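# Stack the standing pallet collar onto the pallet's collar

## Task

Place the pallet collar that is standing upright squarely on top of the collar already sitting on the pallet, so that it rests seated there on its own.

## Robot and tools

Robots: four identical i2rt Big YAM arms named arm1, arm2, arm3 and arm4. Each has six revolute joints, a two-finger gripper and a wrist camera. The wrist camera rides on top of the hand and looks toward the fingertips when joints 1 and 6 are at zero and the hand is level. Reach is roughly 1.0 m from the joint1 axis. Foot (base_link) poses in the scene frame, in metres with quaternion wxyz: arm1 (-0.449, -0.868, 0.858), (0.721, 0.002, 0.006, 0.693); arm2 (0.221, -0.877, 0.850), (0.666, 0.001, -0.004, 0.746); arm3 (1.002, -0.052, 0.852), (0.107, 0.005, 0.005, -0.994); arm4 (-0.910, -0.163, 0.906), (0.993, 0.006, -0.002, -0.120). Each foot faces along its own +x. Fixed room cameras are cam_high and cam_low; wrist cameras are arm1_cam_wrist to arm4_cam_wrist.

Frames: one shared scene frame, origin on the floor, +z up. The reported hand is the point between the finger pads, about 1 cm behind the tips. The fingers point along the hand's +z axis and open and close along its y axis. hand_target is where the hand would be at the joint targets currently held. Printed hand positions can be off, more so at long reach.

Tool move: each arm gets its own optional object under its name; an arm left out receives nothing new. cameras lists image sources (omitted, null or ["all"] gives all; [] gives none). Inside an arm's object:
- joints: absolute joint targets by name. joint1_rad -2.879 to 2.879 (rotation about the foot, positive counter-clockwise seen from above, 0 points along the foot's +x); joint2_rad 0 to 3.141 (shoulder, 0 = upper arm pointing back, rising as it grows); joint3_rad 0 to 3.019 (elbow, 0 = folded); joint4_rad -1.692 to 1.57 (hand pitch, positive tilts fingers up); joint5_rad -1.57 to 1.57 (sideways swing, positive to the arm's right); joint6_rad -2.094 to 2.094 (roll, positive clockwise viewed from behind the hand); gripper_m 0 to 0.093 metres of fingertip gap. Done tolerances: ±0.045, ±0.14, ±0.09, ±0.055, ±0.03, ±0.035 rad and ±0.003 m.
- target: one list of seven numbers [x, y, z, qw, qx, qy, qz], an absolute hand pose in the scene frame in metres plus unit quaternion, in the format the hand line prints. The hand travels a straight line toward it from its current hand_target. When target is given, joints may only contain gripper_m.
- speed: top path speed in m/s, 0.002 to 0.5, default 0.25; only allowed with target. Rotation is capped at twice that value in rad/s.
All motions in one call start together; all hand paths in one call finish together, paced by the slowest. Paths run 0.5 to 10 s and are cut off at 10 s; no action exceeds 15 s. Each control step clips the commanded pose to within 100 mm and 20 degrees of the measured hand, then solves inverse kinematics, favouring position. Expect errors of a centimetre or more, overshoot in speed near full stretch, and wide swings when using joint moves. Paths do not avoid obstacles or other arms. Unknown keys make a call invalid; out-of-range values make it refused, and a refusal cancels the remaining move, wait and finished_scene calls in that reply.

Tool wait: seconds from 0 to 10; commands nothing new and returns state and images (optional cameras as in move).
Tool zoom_image: camera name and region [x0, y0, x1, y1] in pixels from the top-left, at most 504 by 504, on that camera's latest image.
Tool read_manual: licence texts only.
Tool finished_scene: scene number; ends the scene irreversibly. The collar must stay seated without robot help.

Results: a move line per commanded arm, e.g. "arm1 done" or the worst status. joint_status and hand_status per motion: off_target (rested short, may still push), time_out (joints keep small residual targets and keep pushing; listed under on_its_own), not_followed (a safety check withheld the command; "joint command not followed" or "pose unreachable"). Arms under "as last shown" were not commanded and repeat old values. on_its_own reports uncommanded activity; its "held at" is a target, not a reading. Joint velocities are in rad/s (gripper m/s); "within noise" means still. Joint torques are in N m, include gravity, have per-arm offsets and noise; entries 3 and 4 wrap sign beyond ±28. A pictures line gives image order.

Gripper readings: gripping a rigid part at full force reads up to 0.005 m below its width (some read up to 0.002 wider). Closed on nothing reads 0.000 to 0.003. Command about 0.005 m below the touch reading for full force; release by commanding well above the reading.

Cautions: no line reports arm-to-arm contact. A hard press between two arms, including one gripper closing on another's fingers, fails the scene; collision checks may act too late and ignore fingers, gripper housings and cameras. Arms keep pushing on contact; sustained pushing, holding loads or stretched postures heat motors (MOTOR HOT at 85 °C; at 100 °C an OVER-TEMPERATURE FAULT drops the arm for 30 to 60 s or more, keys then read limit_stop_at_motor_heat and must be resent). To relieve a push, command a joint to its reported position. Small changes may not move a joint due to play. Do not knock anything off the work area or onto the floor, do not drop or release moving parts, and avoid slams. Loose objects may occasionally be nudged by outside pushes. The simulation keeps running between calls with the last commands held.

Each tool is called after "Emit:" in YAML: its name, and indented under it one key for each argument.

## Session

Emit:
move:

Scene clock: 0.00 s.
Joint torques (N m): no reading
Motor temperatures (°C): arm1=[31 38 36 30 37 29 36] | arm2=[32 31 27 34 33 27 31] | arm3=[29 32 35 37 28 30 28] | arm4=[36 28 37 30 29 34 28]
Heat: arm1: hottest joint2_rad 38 °C; arm2: hottest joint4_rad 34 °C; arm3: hottest joint4_rad 37 °C; arm4: hottest joint3_rad 37 °C.
Joint velocities: within noise
arm1.joint_positions: joint1_rad=-0.398 joint2_rad=+0.470 joint3_rad=+1.390 joint4_rad=-1.240 joint5_rad=+0.115 joint6_rad=+0.097 gripper_m=+0.09396
arm1.joint_status: not commanded
arm1.hand: x=-0.3492 y=-0.7115 z=+1.4449 quat_wxyz=(-0.499, +0.372, -0.723, -0.299) (m; scene frame)
arm1.hand_target: x=-0.3509 y=-0.7153 z=+1.4564 quat_wxyz=(-0.508, +0.368, -0.717, -0.306) (m; scene frame)
arm1.hand_status: not commanded
arm2.joint_positions: joint1_rad=+0.088 joint2_rad=+0.484 joint3_rad=+1.404 joint4_rad=-1.425 joint5_rad=-0.290 joint6_rad=+0.382 gripper_m=+0.09396
arm2.joint_status: not commanded
arm2.hand: x=+0.1399 y=-0.7350 z=+1.4055 quat_wxyz=(-0.132, +0.603, -0.605, -0.503) (m; scene frame)
arm2.hand_target: x=+0.1405 y=-0.7382 z=+1.4154 quat_wxyz=(-0.138, +0.600, -0.600, -0.511) (m; scene frame)
arm2.hand_status: not commanded
arm3.joint_positions: joint1_rad=-0.295 joint2_rad=+0.553 joint3_rad=+1.337 joint4_rad=-1.279 joint5_rad=+0.134 joint6_rad=+0.463 gripper_m=+0.09396
arm3.joint_status: not commanded
arm3.hand: x=+0.7796 y=-0.0168 z=+1.3910 quat_wxyz=(-0.035, -0.819, +0.261, +0.511) (m; scene frame)
arm3.hand_target: x=+0.7824 y=-0.0171 z=+1.4028 quat_wxyz=(-0.037, -0.812, +0.259, +0.522) (m; scene frame)
arm3.hand_status: not commanded
arm4.joint_positions: joint1_rad=+0.170 joint2_rad=+0.616 joint3_rad=+1.374 joint4_rad=-1.499 joint5_rad=+0.177 joint6_rad=-0.496 gripper_m=+0.09396
arm4.joint_status: not commanded
arm4.hand: x=-0.7070 y=-0.2144 z=+1.4101 quat_wxyz=(-0.367, +0.155, -0.899, +0.185) (m; scene frame)
arm4.hand_target: x=-0.7087 y=-0.2144 z=+1.4233 quat_wxyz=(-0.381, +0.153, -0.892, +0.188) (m; scene frame)
arm4.hand_status: not commanded
pictures: arm1_cam_wrist, arm2_cam_wrist, arm3_cam_wrist, arm4_cam_wrist, cam_high, cam_low
Images, in order (width x height): arm1_cam_wrist 672x504, arm2_cam_wrist 672x504, arm3_cam_wrist 672x504, arm4_cam_wrist 672x504, cam_high 672x504, cam_low 672x504.

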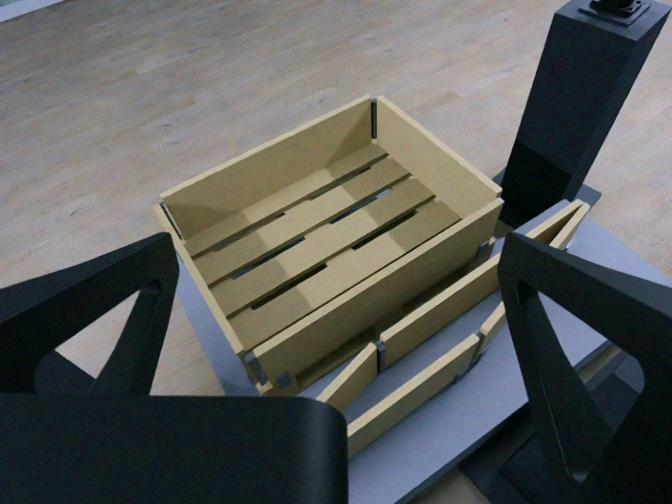

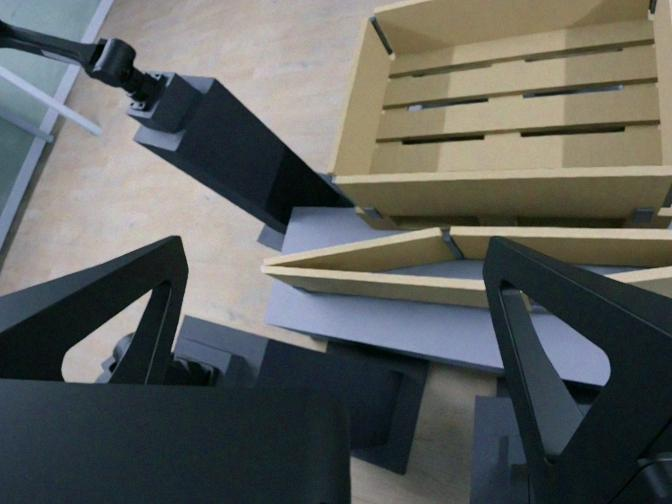

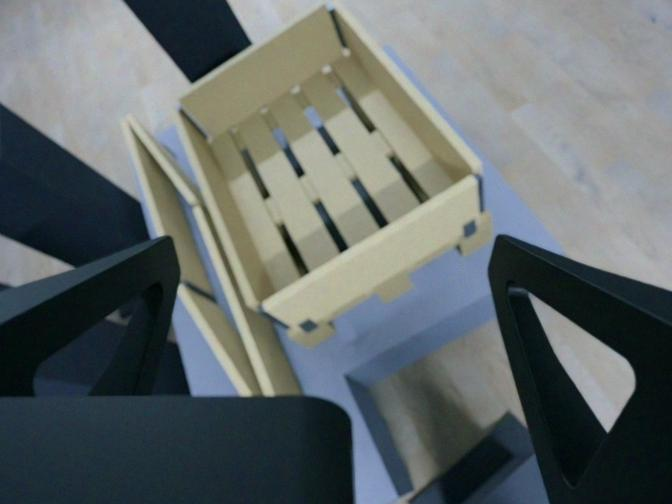

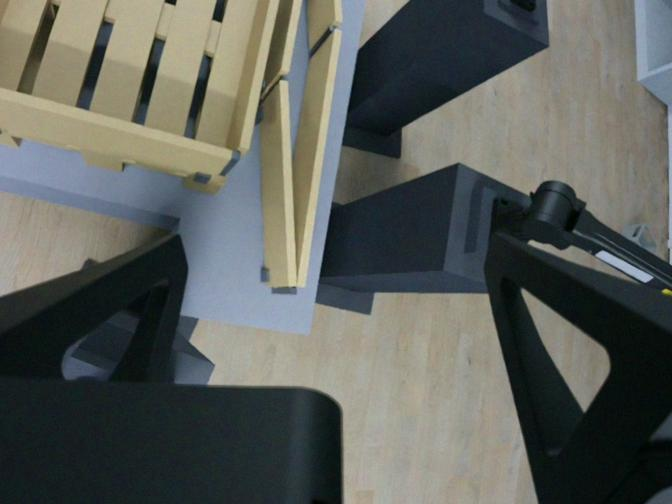

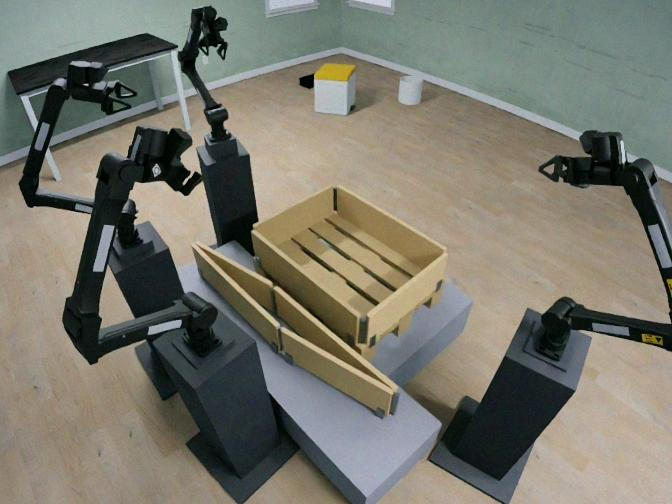

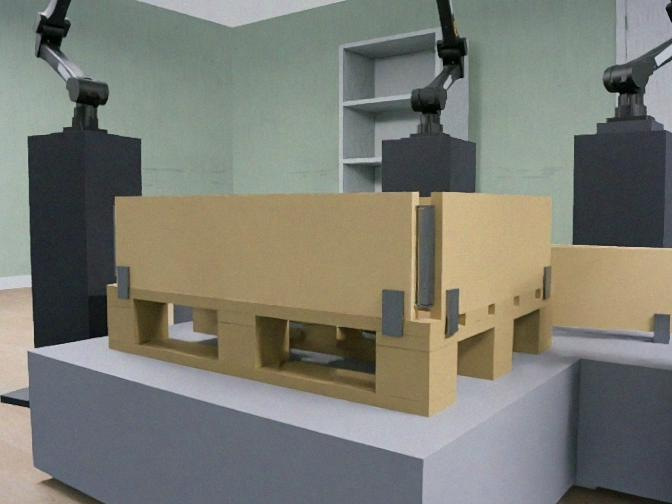

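Emit:
zoom_image:
  camera: "cam_high"
  region: [170, 170, 470, 430]

Emit:
zoom_image:
  camera: "arm2_cam_wrist"
  region: [240, 150, 672, 400]

Emit:
zoom_image:
  camera: "arm1_cam_wrist"
  region: [140, 80, 640, 480]

Emit:
zoom_image:
  camera: "arm4_cam_wrist"
  region: [0, 0, 400, 330]

Emit:
zoom_image:
  camera: "arm3_cam_wrist"
  region: [100, 0, 560, 420]

Scaled by 1.680 (camera's finer frame: 960x720).

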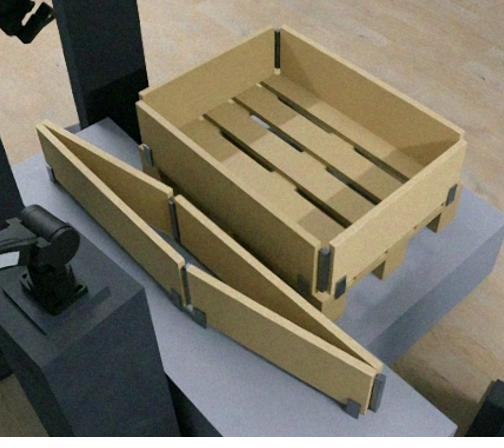

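Scaled by 1.167 (camera's finer frame: 960x720).

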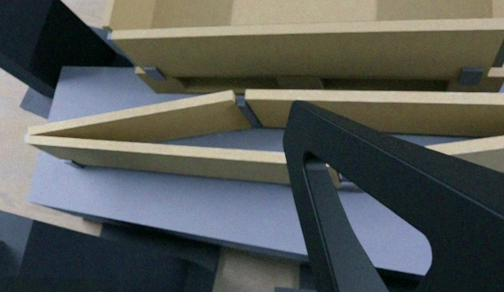

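Scaled by 1.008 (camera's finer frame: 960x720).

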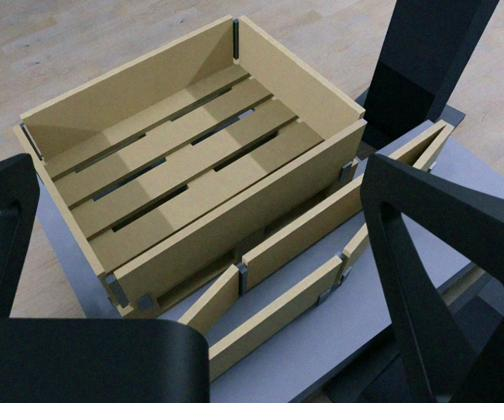

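Scaled by 1.260 (camera's finer frame: 960x720).

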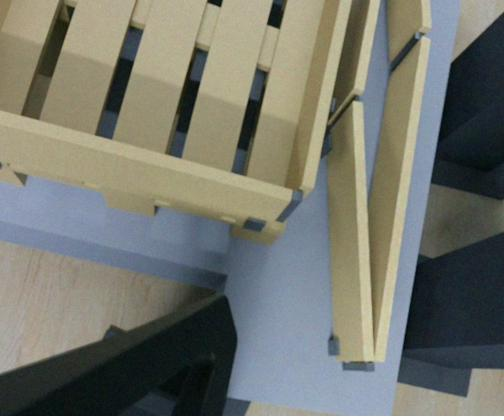

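Scaled by 1.096 (camera's finer frame: 960x720).

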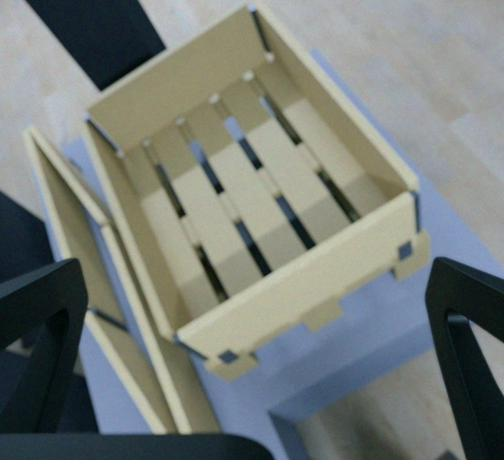

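Emit:
move:
  arm4: {"target":[-0.28,-0.45,0.78,0,-0.087,0.996,0]}
  arm3: {"target":[0.3,-0.51,0.78,0,-0.996,-0.087,0]}

Scene clock: 68.50 s.
Joint torques (N m): arm1=[-0.03 4.54 10.33 1.94 -0.02 0] | arm2=[0.38 4.84 9.25 1.62 -0.14 -0.22] | arm3=[2.37 -26.11 13.03 0.47 -0.07 -0.24] | arm4=[-0.56 -22.59 12.3 -0.03 0.07 0.01]
Motor temperatures (°C): arm1=[31 38 40 30 35 28 34] | arm2=[32 31 32 33 32 26 30] | arm3=[29 32 44 37 28 29 28] | arm4=[36 28 46 30 28 33 28]
Heat: arm1: hottest joint3_rad 40 °C; arm2: hottest joint4_rad 33 °C; arm3: hottest joint3_rad 44 °C; arm4: hottest joint3_rad 46 °C.
move: arm3 off_target; arm4 off_target
Joint velocities: within noise
arm1, arm2: as last shown
arm3.joint_positions: joint1_rad=+0.350 joint2_rad=+2.867 joint3_rad=+2.881 joint4_rad=-1.416 joint5_rad=+0.001 joint6_rad=+0.427 gripper_m=+0.09396
arm3.joint_status: not commanded
arm3.hand: x=+0.3030 y=-0.4937 z=+0.7717 quat_wxyz=(-0.035, -0.995, -0.068, +0.070)
arm3.hand_target: x=+0.3027 y=-0.5080 z=+0.7812 quat_wxyz=(-0.043, -0.992, -0.083, +0.084)
arm3.hand_status: off_target (0.019 m and 9.2 deg from the pose sent, 0.920 m and 75.1 deg at the start; a joint's target at an end of its range on 24 of 145 steps)
arm4.joint_positions: joint1_rad=-0.176 joint2_rad=+2.465 joint3_rad=+1.895 joint4_rad=-1.030 joint5_rad=+0.013 joint6_rad=-0.611 gripper_m=+0.09396
arm4.joint_status: not commanded
arm4.hand: x=-0.2934 y=-0.4358 z=+0.7699 quat_wxyz=(+0.012, +0.098, -0.995, -0.007)
arm4.hand_target: x=-0.2816 y=-0.4507 z=+0.7815 quat_wxyz=(+0.000, +0.086, -0.996, +0.001)
arm4.hand_status: off_target (0.022 m and 2.0 deg from the pose sent, 0.797 m and 49.4 deg at the start)
pictures: arm1_cam_wrist, arm2_cam_wrist, arm3_cam_wrist, arm4_cam_wrist, cam_high, cam_low
Images, in order (width x height): arm1_cam_wrist 672x504, arm2_cam_wrist 672x504, arm3_cam_wrist 672x504, arm4_cam_wrist 672x504, cam_high 672x504, cam_low 672x504.

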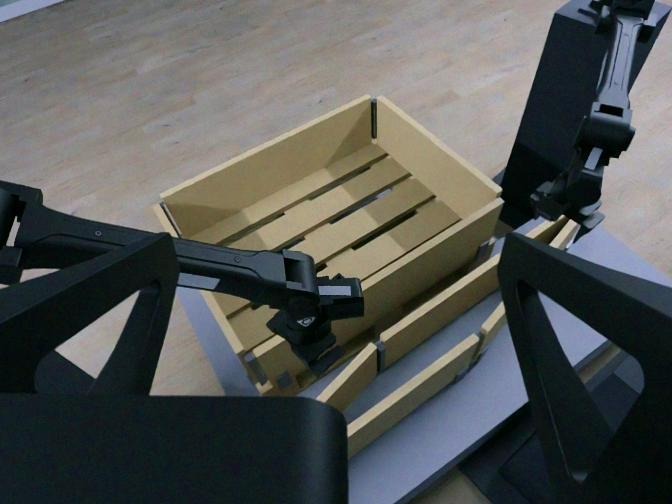

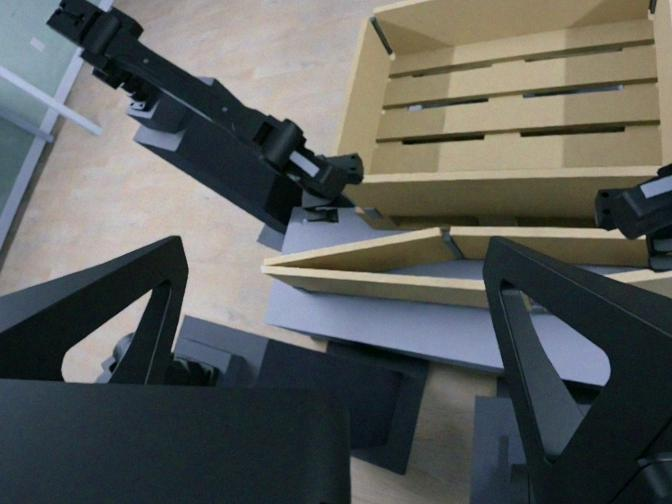

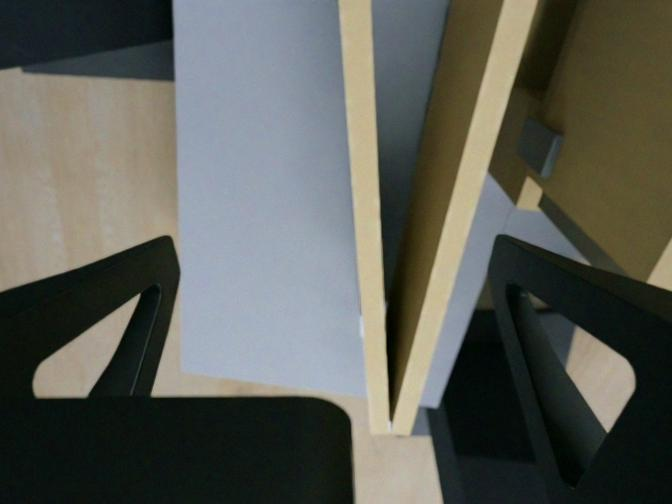

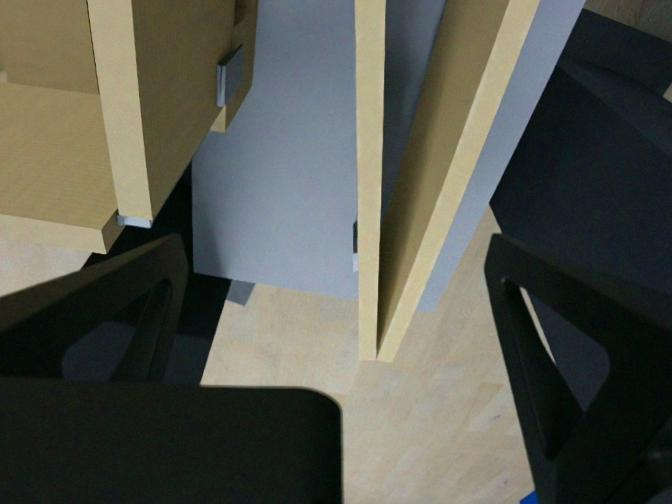

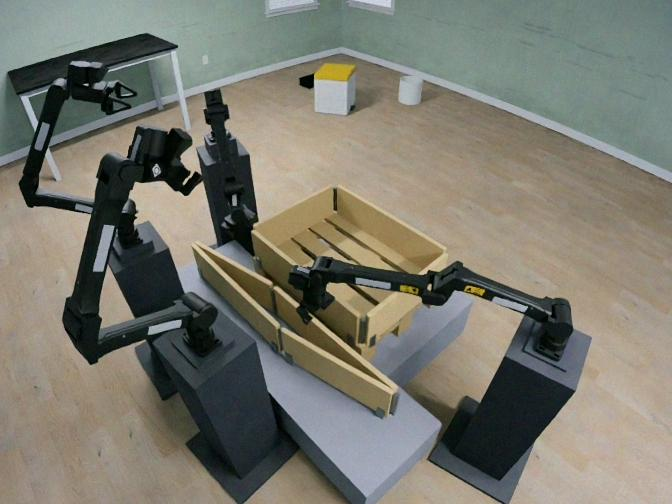

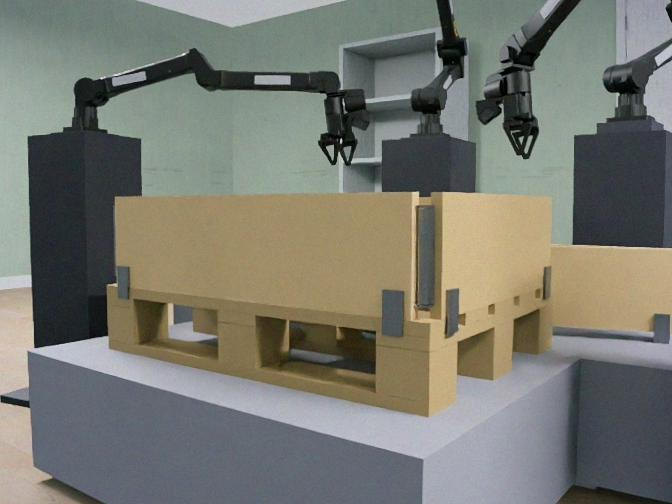

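Emit:
move:
  arm4: {"target":[-0.417,-0.491,0.65,0,-0.1305,0.9914,0],"joints":{"gripper_m":0.065}}
  arm3: {"target":[0.444,-0.452,0.65,0,-0.9914,-0.1305,0],"joints":{"gripper_m":0.065}}
  cameras: ["arm3_cam_wrist","arm4_cam_wrist","cam_high"]

Scene clock: 100.03 s.
Joint torques (N m): arm1=[-0.03 4.48 10.35 1.94 -0.02 0.01] | arm2=[0.38 4.84 9.26 1.62 -0.14 -0.22] | arm3=[2.02 -24.94 6.89 0.59 -0.07 -0.23] | arm4=[0.38 -20.66 5.85 0.99 -0.11 -0.24]
Motor temperatures (°C): arm1=[31 38 41 30 35 28 34] | arm2=[32 31 32 33 31 26 30] | arm3=[29 35 46 36 28 29 27] | arm4=[36 30 50 29 28 32 28]
Heat: arm1: hottest joint3_rad 41 °C; arm2: hottest joint4_rad 33 °C; arm3: hottest joint3_rad 46 °C; arm4: hottest joint3_rad 50 °C.
move: arm3 off_target; arm4 done
Joint velocities: within noise
arm1, arm2: as last shown
arm3.joint_positions: joint1_rad=+0.398 joint2_rad=+2.589 joint3_rad=+1.942 joint4_rad=-0.939 joint5_rad=-0.001 joint6_rad=+0.378 gripper_m=+0.06507
arm3.joint_status: all done
arm3.hand: x=+0.4472 y=-0.4414 z=+0.6379 quat_wxyz=(+0.008, -0.993, -0.117, -0.012)
arm3.hand_target: x=+0.4441 y=-0.4517 z=+0.6502 quat_wxyz=(+0.001, -0.992, -0.130, +0.000)
arm3.hand_status: off_target (0.016 m and 2.2 deg from the pose sent, 0.191 m and 11.5 deg at the start)
arm4.joint_positions: joint1_rad=-0.345 joint2_rad=+2.509 joint3_rad=+1.564 joint4_rad=-0.643 joint5_rad=+0.016 joint6_rad=-0.828 gripper_m=+0.06507
arm4.joint_status: all done
arm4.hand: x=-0.4210 y=-0.4864 z=+0.6496 quat_wxyz=(+0.008, +0.121, -0.993, -0.005)
arm4.hand_target: x=-0.4171 y=-0.4907 z=+0.6501 quat_wxyz=(+0.000, +0.126, -0.992, +0.000)
arm4.hand_status: done (0.006 m and 1.5 deg from the pose sent, 0.181 m and 4.1 deg at the start)
Images, in order (width x height): arm3_cam_wrist 672x504, arm4_cam_wrist 672x504, cam_high 672x504.

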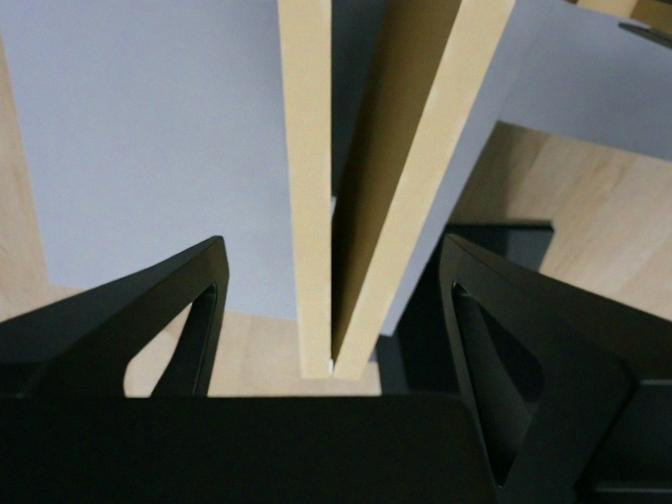

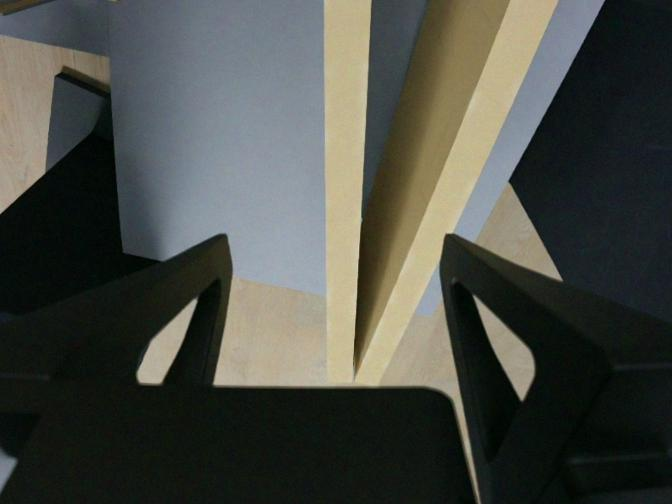

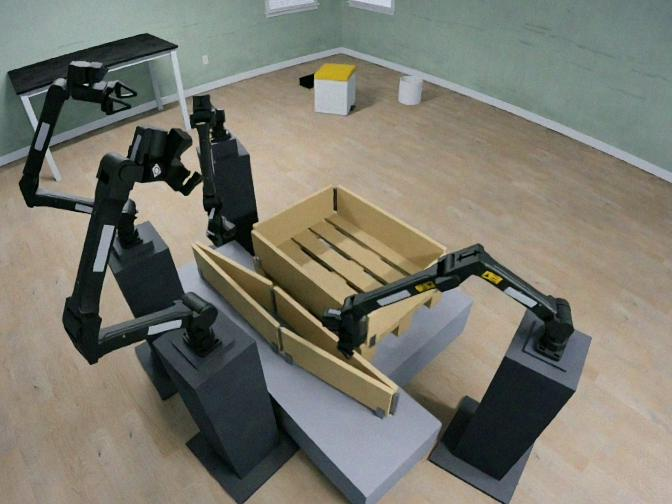

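Emit:
move:
  arm4: {"target":[-0.417,-0.497,0.55,0,-0.1305,0.9914,0],"speed":0.12}
  arm3: {"target":[0.444,-0.468,0.562,0,-0.9914,-0.1305,0],"speed":0.12}
  cameras: ["arm3_cam_wrist","arm4_cam_wrist","cam_low"]

Scene clock: 119.63 s.
Joint torques (N m): arm1=[-0.03 4.54 10.33 1.92 -0.02 0.01] | arm2=[0.38 4.84 9.26 1.62 -0.14 -0.22] | arm3=[2.43 -22.36 9.61 0.44 -0.06 -0.05] | arm4=[-0.62 -20.25 7.35 0.92 -0.1 -0.23]
Motor temperatures (°C): arm1=[31 38 41 30 34 28 33] | arm2=[32 31 33 33 31 26 29] | arm3=[29 40 45 36 28 28 27] | arm4=[36 34 47 29 28 32 28]
Heat: arm1: hottest joint3_rad 41 °C; arm2: hottest joint3_rad 33 °C; arm3: hottest joint3_rad 45 °C; arm4: hottest joint3_rad 47 °C.
move: arm3 off_target; arm4 off_target
Joint velocities: within noise
arm1, arm2: as last shown
arm3.joint_positions: joint1_rad=+0.413 joint2_rad=+2.751 joint3_rad=+2.049 joint4_rad=-0.882 joint5_rad=-0.002 joint6_rad=+0.378 gripper_m=+0.06507
arm3.joint_status: not commanded
arm3.hand: x=+0.4494 y=-0.4519 z=+0.5620 quat_wxyz=(+0.007, -0.992, -0.124, -0.011)
arm3.hand_target: x=+0.4445 y=-0.4677 z=+0.5625 quat_wxyz=(+0.000, -0.991, -0.130, +0.000)
arm3.hand_status: off_target (0.017 m and 1.7 deg from the pose sent, 0.081 m and 2.2 deg at the start)
arm4.joint_positions: joint1_rad=-0.346 joint2_rad=+2.726 joint3_rad=+1.681 joint4_rad=-0.557 joint5_rad=+0.016 joint6_rad=-0.848 gripper_m=+0.06507
arm4.joint_status: not commanded
arm4.hand: x=-0.4268 y=-0.4820 z=+0.5504 quat_wxyz=(+0.013, +0.131, -0.991, -0.010)
arm4.hand_target: x=-0.4173 y=-0.4971 z=+0.5506 quat_wxyz=(+0.000, +0.130, -0.991, +0.000)
arm4.hand_status: off_target (0.018 m and 1.9 deg from the pose sent, 0.100 m and 1.5 deg at the start)
Images, in order (width x height): arm3_cam_wrist 672x504, arm4_cam_wrist 672x504, cam_low 672x504.

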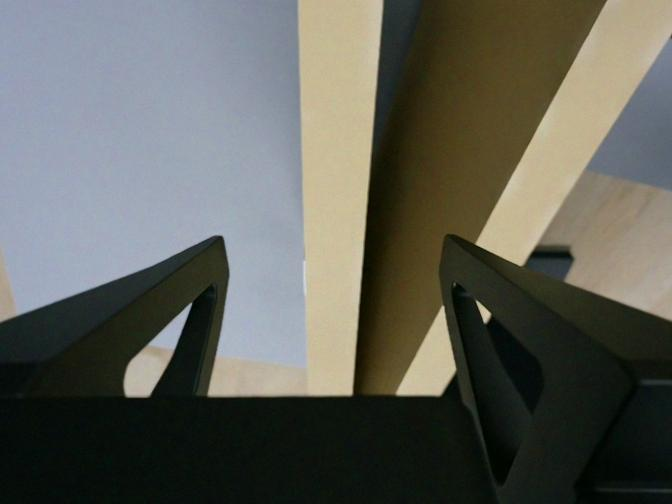

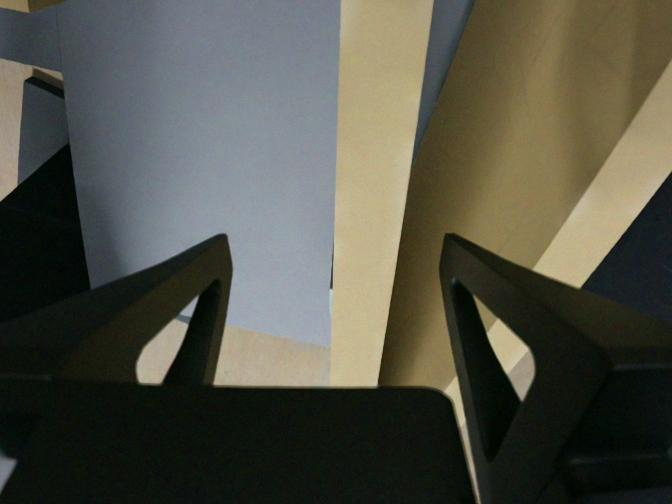

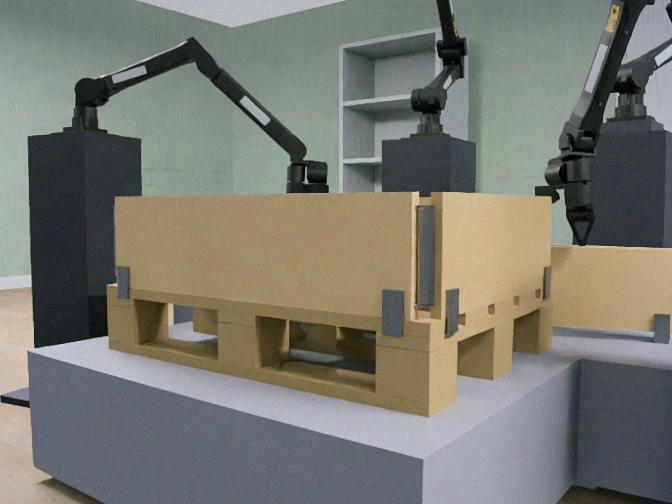

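Emit:
move:
  arm4: {"target":[-0.412,-0.511,0.56,0,-0.1305,0.9914,0],"joints":{"gripper_m":0.05},"speed":0.12}
  arm3: {"joints":{"gripper_m":0.05}}
  cameras: ["arm3_cam_wrist","arm4_cam_wrist"]

Scene clock: 134.77 s.
Joint torques (N m): arm1=[-0.03 4.48 10.33 1.94 -0.01 0.01] | arm2=[0.38 4.84 9.26 1.63 -0.13 -0.22] | arm3=[2.43 -22.36 9.63 0.43 -0.07 -0.05] | arm4=[-0.44 -21.01 7.72 -0.06 -0.11 -0.26]
Motor temperatures (°C): arm1=[31 38 41 30 34 28 33] | arm2=[32 31 33 33 31 26 29] | arm3=[29 41 46 36 28 28 27] | arm4=[35 33 46 29 28 32 28]
Heat: arm1: hottest joint3_rad 41 °C; arm2: hottest joint3_rad 33 °C; arm3: hottest joint3_rad 46 °C; arm4: hottest joint3_rad 46 °C.
move: arm3 done; arm4 off_target
Joint velocities: within noise
arm1, arm2: as last shown
arm3.joint_positions: joint1_rad=+0.413 joint2_rad=+2.751 joint3_rad=+2.049 joint4_rad=-0.882 joint5_rad=-0.002 joint6_rad=+0.378 gripper_m=+0.05007
arm3.joint_status: all done
arm3.hand: x=+0.4494 y=-0.4519 z=+0.5620 quat_wxyz=(+0.007, -0.992, -0.124, -0.011)
arm3.hand_target: x=+0.4445 y=-0.4677 z=+0.5625 quat_wxyz=(+0.000, -0.991, -0.130, +0.000)
arm3.hand_status: not commanded
arm4.joint_positions: joint1_rad=-0.362 joint2_rad=+2.726 joint3_rad=+1.714 joint4_rad=-0.570 joint5_rad=+0.016 joint6_rad=-0.861 gripper_m=+0.05007
arm4.joint_status: all done
arm4.hand: x=-0.4192 y=-0.4985 z=+0.5565 quat_wxyz=(+0.006, +0.129, -0.992, -0.004)
arm4.hand_target: x=-0.4123 y=-0.5106 z=+0.5602 quat_wxyz=(+0.000, +0.130, -0.991, +0.000)
arm4.hand_status: off_target (0.015 m and 0.8 deg from the pose sent, 0.034 m and 1.9 deg at the start)
Images, in order (width x height): arm3_cam_wrist 672x504, arm4_cam_wrist 672x504.

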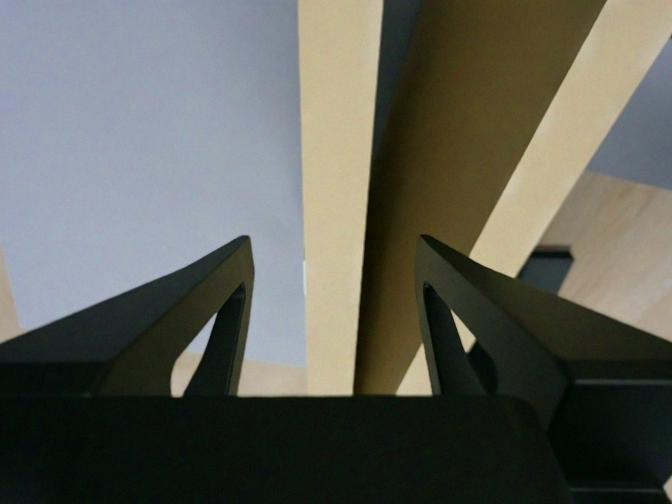

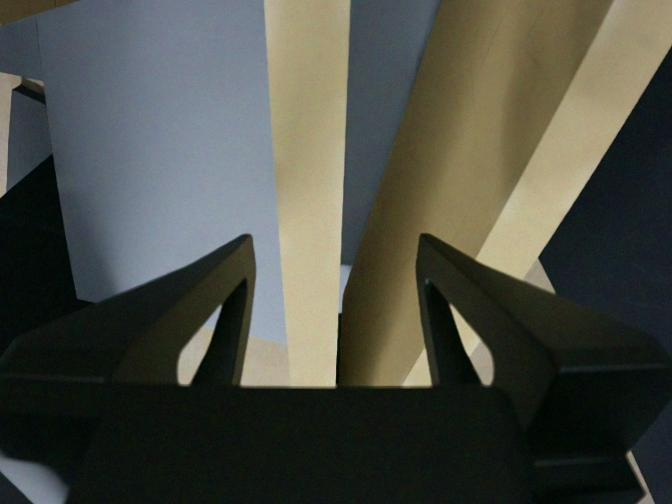

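Emit:
move:
  arm4: {"target":[-0.408,-0.503,0.53,0,-0.1305,0.9914,0],"speed":0.08}
  arm3: {"target":[0.444,-0.468,0.53,0,-0.9914,-0.1305,0],"speed":0.08}

Emit:
zoom_image:
  camera: "cam_low"
  region: [480, 120, 672, 360]

Emit:
zoom_image:
  camera: "cam_high"
  region: [170, 170, 470, 430]

Scene clock: 140.10 s.
Joint torques (N m): arm1=[0.03 4.48 10.35 1.94 -0.01 0.01] | arm2=[0.32 4.89 9.26 1.62 -0.14 -0.22] | arm3=[2.49 -22.65 9.47 0.53 -0.07 -0.05] | arm4=[0.79 -20.95 7.51 0.65 -0.11 -0.1]
Motor temperatures (°C): arm1=[31 38 41 30 34 28 33] | arm2=[32 31 33 33 31 26 29] | arm3=[29 41 47 36 28 28 27] | arm4=[35 33 45 29 28 32 28]
Heat: arm1: hottest joint3_rad 41 °C; arm2: hottest joint3_rad 33 °C; arm3: hottest joint3_rad 47 °C; arm4: hottest joint3_rad 45 °C.
move: arm3 off_target; arm4 off_target
Joint velocities: within noise
arm1, arm2: as last shown
arm3.joint_positions: joint1_rad=+0.413 joint2_rad=+2.824 joint3_rad=+2.104 joint4_rad=-0.867 joint5_rad=-0.002 joint6_rad=+0.378 gripper_m=+0.05007
arm3.joint_status: not commanded
arm3.hand: x=+0.4499 y=-0.4514 z=+0.5289 quat_wxyz=(+0.008, -0.992, -0.124, -0.013)
arm3.hand_target: x=+0.4445 y=-0.4677 z=+0.5305 quat_wxyz=(+0.000, -0.991, -0.131, +0.000)
arm3.hand_status: off_target (0.018 m and 1.8 deg from the pose sent, 0.036 m and 1.7 deg at the start)
arm4.joint_positions: joint1_rad=-0.362 joint2_rad=+2.795 joint3_rad=+1.763 joint4_rad=-0.571 joint5_rad=+0.016 joint6_rad=-0.863 gripper_m=+0.05007
arm4.joint_status: not commanded
arm4.hand: x=-0.4240 y=-0.4948 z=+0.5271 quat_wxyz=(+0.013, +0.130, -0.991, -0.011)
arm4.hand_target: x=-0.4084 y=-0.5027 z=+0.5306 quat_wxyz=(+0.000, +0.131, -0.991, +0.000)
arm4.hand_status: off_target (0.018 m and 2.0 deg from the pose sent, 0.029 m and 0.8 deg at the start)
pictures: arm1_cam_wrist, arm2_cam_wrist, arm3_cam_wrist, arm4_cam_wrist, cam_high, cam_low
Images, in order (width x height): arm1_cam_wrist 672x504, arm2_cam_wrist 672x504, arm3_cam_wrist 672x504, arm4_cam_wrist 672x504, cam_high 672x504, cam_low 672x504.

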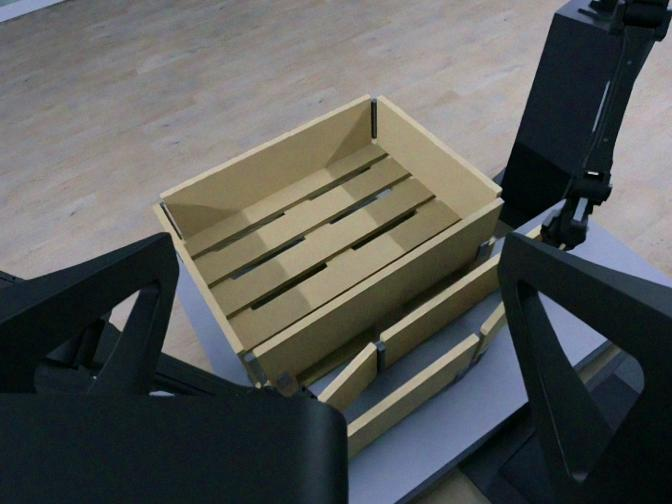

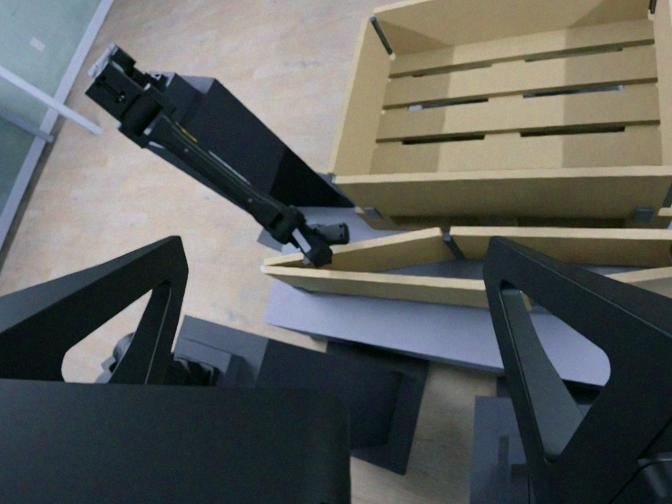

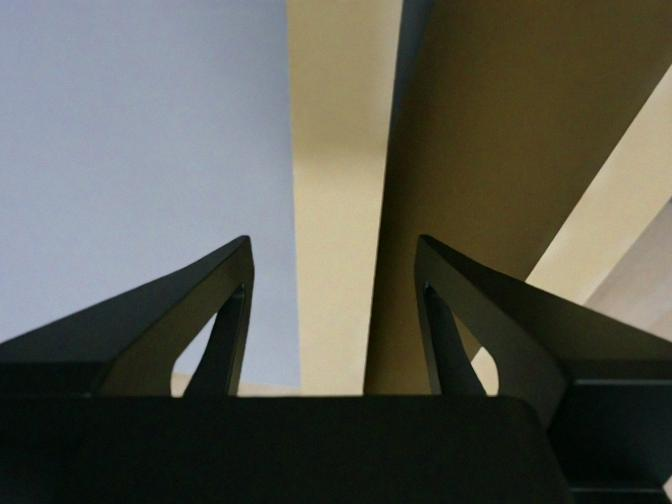

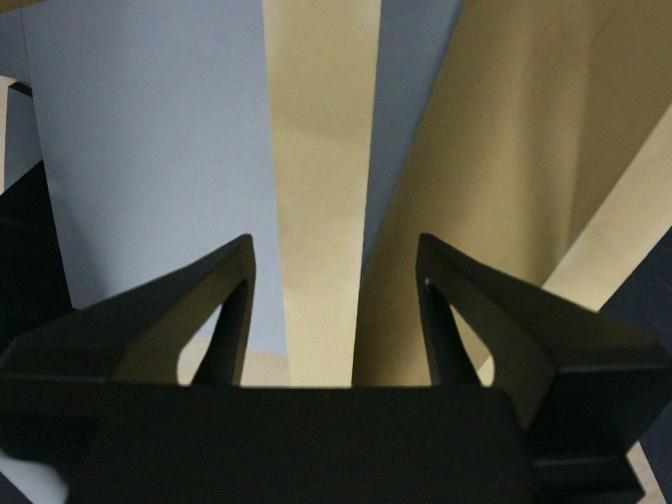

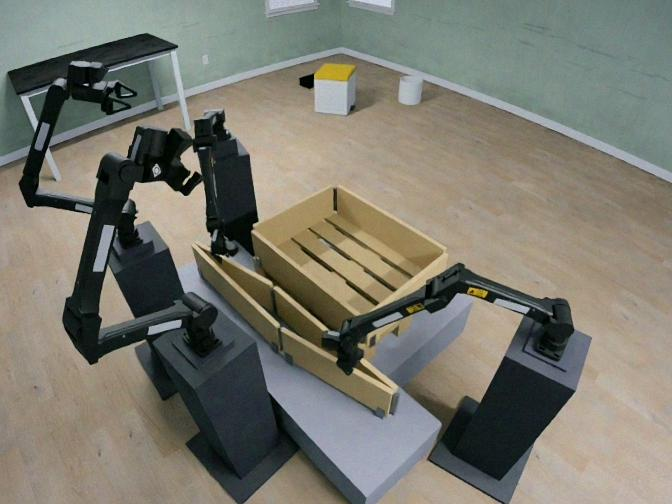

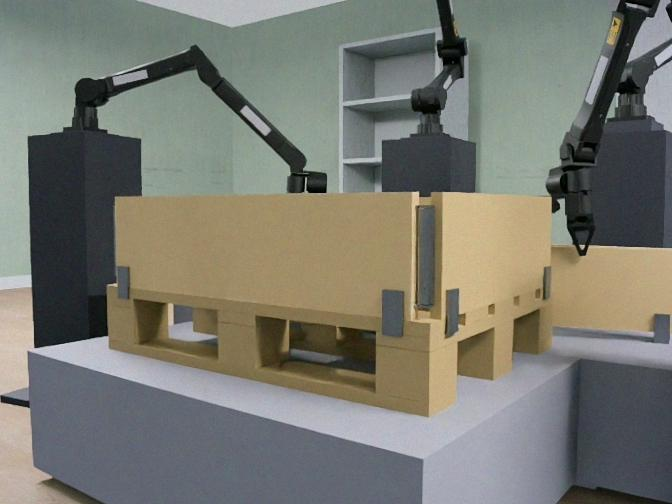

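Scaled by 2.100 (camera's finer frame: 960x720).

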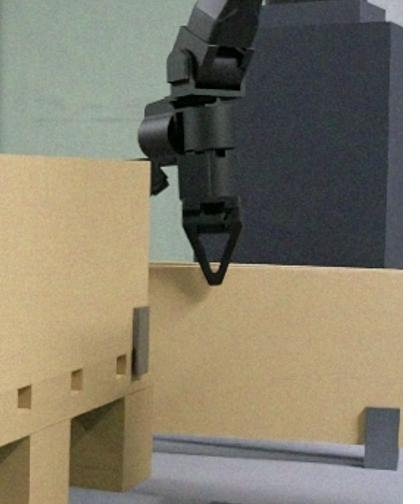

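Scaled by 1.680 (camera's finer frame: 960x720).

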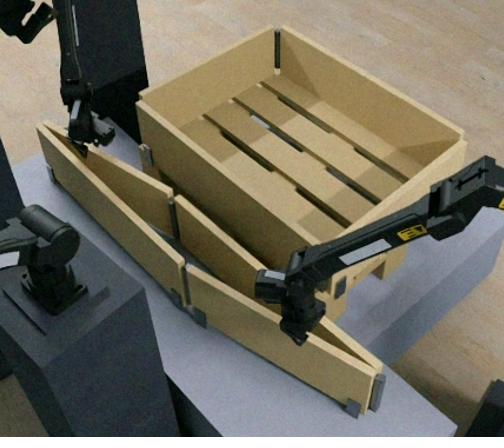

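Emit:
move:
  arm4: {"target":[-0.408,-0.500,0.513,0,-0.1305,0.9914,0],"speed":0.08}
  arm3: {"target":[0.444,-0.468,0.513,0,-0.9914,-0.1305,0],"speed":0.08}
  cameras: ["arm3_cam_wrist"]

Emit:
move:
  arm4: {"joints":{"gripper_m":0.004}}
  arm3: {"joints":{"gripper_m":0.004}}
  cameras: ["arm3_cam_wrist","arm4_cam_wrist"]

Scene clock: 146.57 s.
Joint torques (N m): arm1=[0.03 4.48 10.35 1.94 -0.01 0.01] | arm2=[0.38 4.84 9.26 1.61 -0.14 -0.22] | arm3=[2.43 -22.53 9.42 0.53 -0.06 -0.05] | arm4=[1.08 -20.66 7.57 0.92 -0.12 -0.05]
Motor temperatures (°C): arm1=[31 38 41 30 34 28 33] | arm2=[32 31 33 33 31 26 29] | arm3=[29 40 46 36 28 28 27] | arm4=[35 34 45 29 28 32 28]
Heat: arm1: hottest joint3_rad 41 °C; arm2: hottest joint3_rad 33 °C; arm3: hottest joint3_rad 46 °C; arm4: hottest joint3_rad 45 °C.
move: arm3 off_target; arm4 off_target
Joint velocities: within noise
arm1, arm2: as last shown
arm3.joint_positions: joint1_rad=+0.413 joint2_rad=+2.860 joint3_rad=+2.136 joint4_rad=-0.862 joint5_rad=-0.002 joint6_rad=+0.378 gripper_m=+0.05007
arm3.joint_status: not commanded
arm3.hand: x=+0.4493 y=-0.4518 z=+0.5140 quat_wxyz=(+0.008, -0.992, -0.124, -0.012)
arm3.hand_target: x=+0.4447 y=-0.4676 z=+0.5136 quat_wxyz=(+0.000, -0.991, -0.131, +0.000)
arm3.hand_status: off_target (0.017 m and 1.8 deg from the pose sent, 0.024 m and 1.8 deg at the start)
arm4.joint_positions: joint1_rad=-0.362 joint2_rad=+2.829 joint3_rad=+1.787 joint4_rad=-0.567 joint5_rad=+0.016 joint6_rad=-0.863 gripper_m=+0.05007
arm4.joint_status: not commanded
arm4.hand: x=-0.4260 y=-0.4932 z=+0.5122 quat_wxyz=(+0.015, +0.130, -0.991, -0.012)
arm4.hand_target: x=-0.4083 y=-0.4997 z=+0.5138 quat_wxyz=(+0.000, +0.130, -0.991, +0.000)
arm4.hand_status: off_target (0.019 m and 2.3 deg from the pose sent, 0.022 m and 2.0 deg at the start)
Images, in order (width x height): arm3_cam_wrist 672x504.

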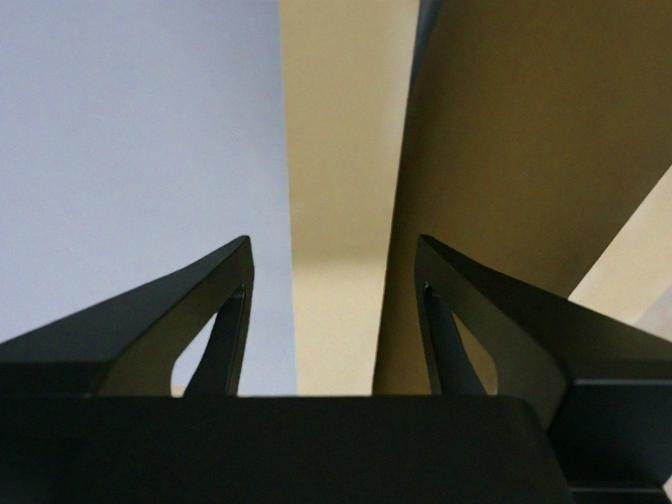

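Scene clock: 147.23 s.
Joint torques (N m): arm1=[-0.03 4.48 10.33 1.94 -0.01 0.01] | arm2=[0.38 4.84 9.26 1.62 -0.14 -0.22] | arm3=[2.49 -22.36 9.44 0.51 0.06 -0.12] | arm4=[1.2 -20.66 7.36 0.85 -0.13 -0.15]
Motor temperatures (°C): arm1=[31 38 41 30 34 28 33] | arm2=[32 31 33 33 31 26 29] | arm3=[29 40 46 36 28 28 27] | arm4=[35 34 45 29 28 32 28]
Heat: arm1: hottest joint3_rad 41 °C; arm2: hottest joint3_rad 33 °C; arm3: hottest joint3_rad 46 °C; arm4: hottest joint3_rad 45 °C.
move: arm3 off_target; arm4 off_target
Joint velocities: within noise
arm1, arm2: as last shown
arm3.joint_positions: joint1_rad=+0.413 joint2_rad=+2.860 joint3_rad=+2.138 joint4_rad=-0.862 joint5_rad=-0.007 joint6_rad=+0.386 gripper_m=+0.02078
arm3.joint_status: gripper_m off_target (ended at +0.02082, target +0.00400)
arm3.hand: x=+0.4492 y=-0.4532 z=+0.5145 quat_wxyz=(+0.005, -0.993, -0.121, -0.012)
arm3.hand_target: x=+0.4449 y=-0.4678 z=+0.5136 quat_wxyz=(-0.001, -0.991, -0.130, -0.001)
arm3.hand_status: not commanded
arm4.joint_positions: joint1_rad=-0.363 joint2_rad=+2.830 joint3_rad=+1.789 joint4_rad=-0.562 joint5_rad=+0.016 joint6_rad=-0.852 gripper_m=+0.01889
arm4.joint_status: gripper_m off_target (ended at +0.01892, target +0.00400)
arm4.hand: x=-0.4248 y=-0.4946 z=+0.5121 quat_wxyz=(+0.013, +0.125, -0.992, -0.010)
arm4.hand_target: x=-0.4081 y=-0.4998 z=+0.5137 quat_wxyz=(-0.001, +0.130, -0.991, +0.000)
arm4.hand_status: not commanded
Images, in order (width x height): arm3_cam_wrist 672x504, arm4_cam_wrist 672x504.

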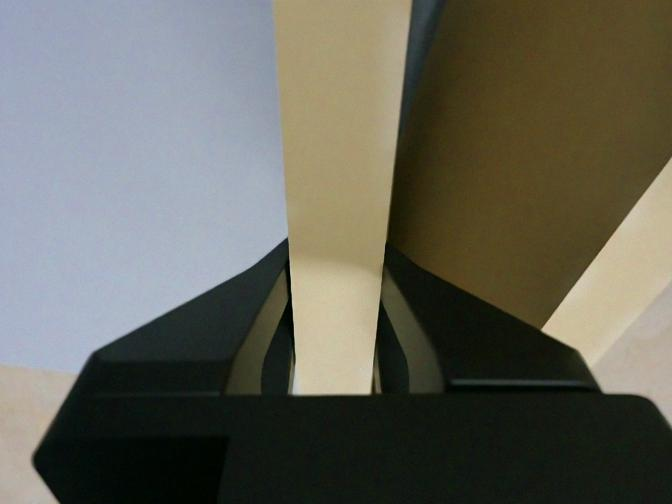

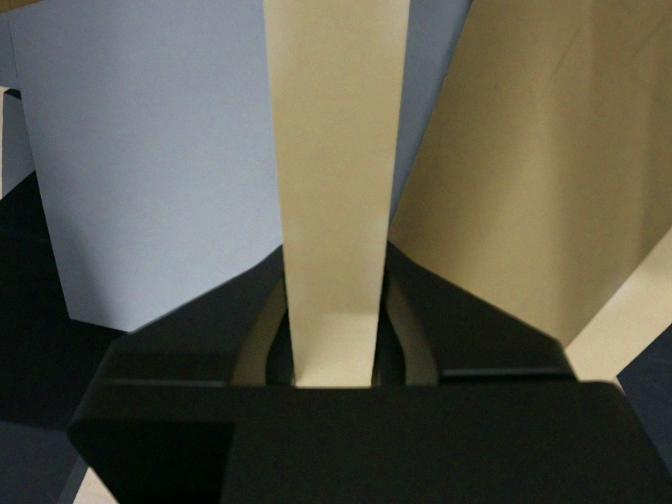

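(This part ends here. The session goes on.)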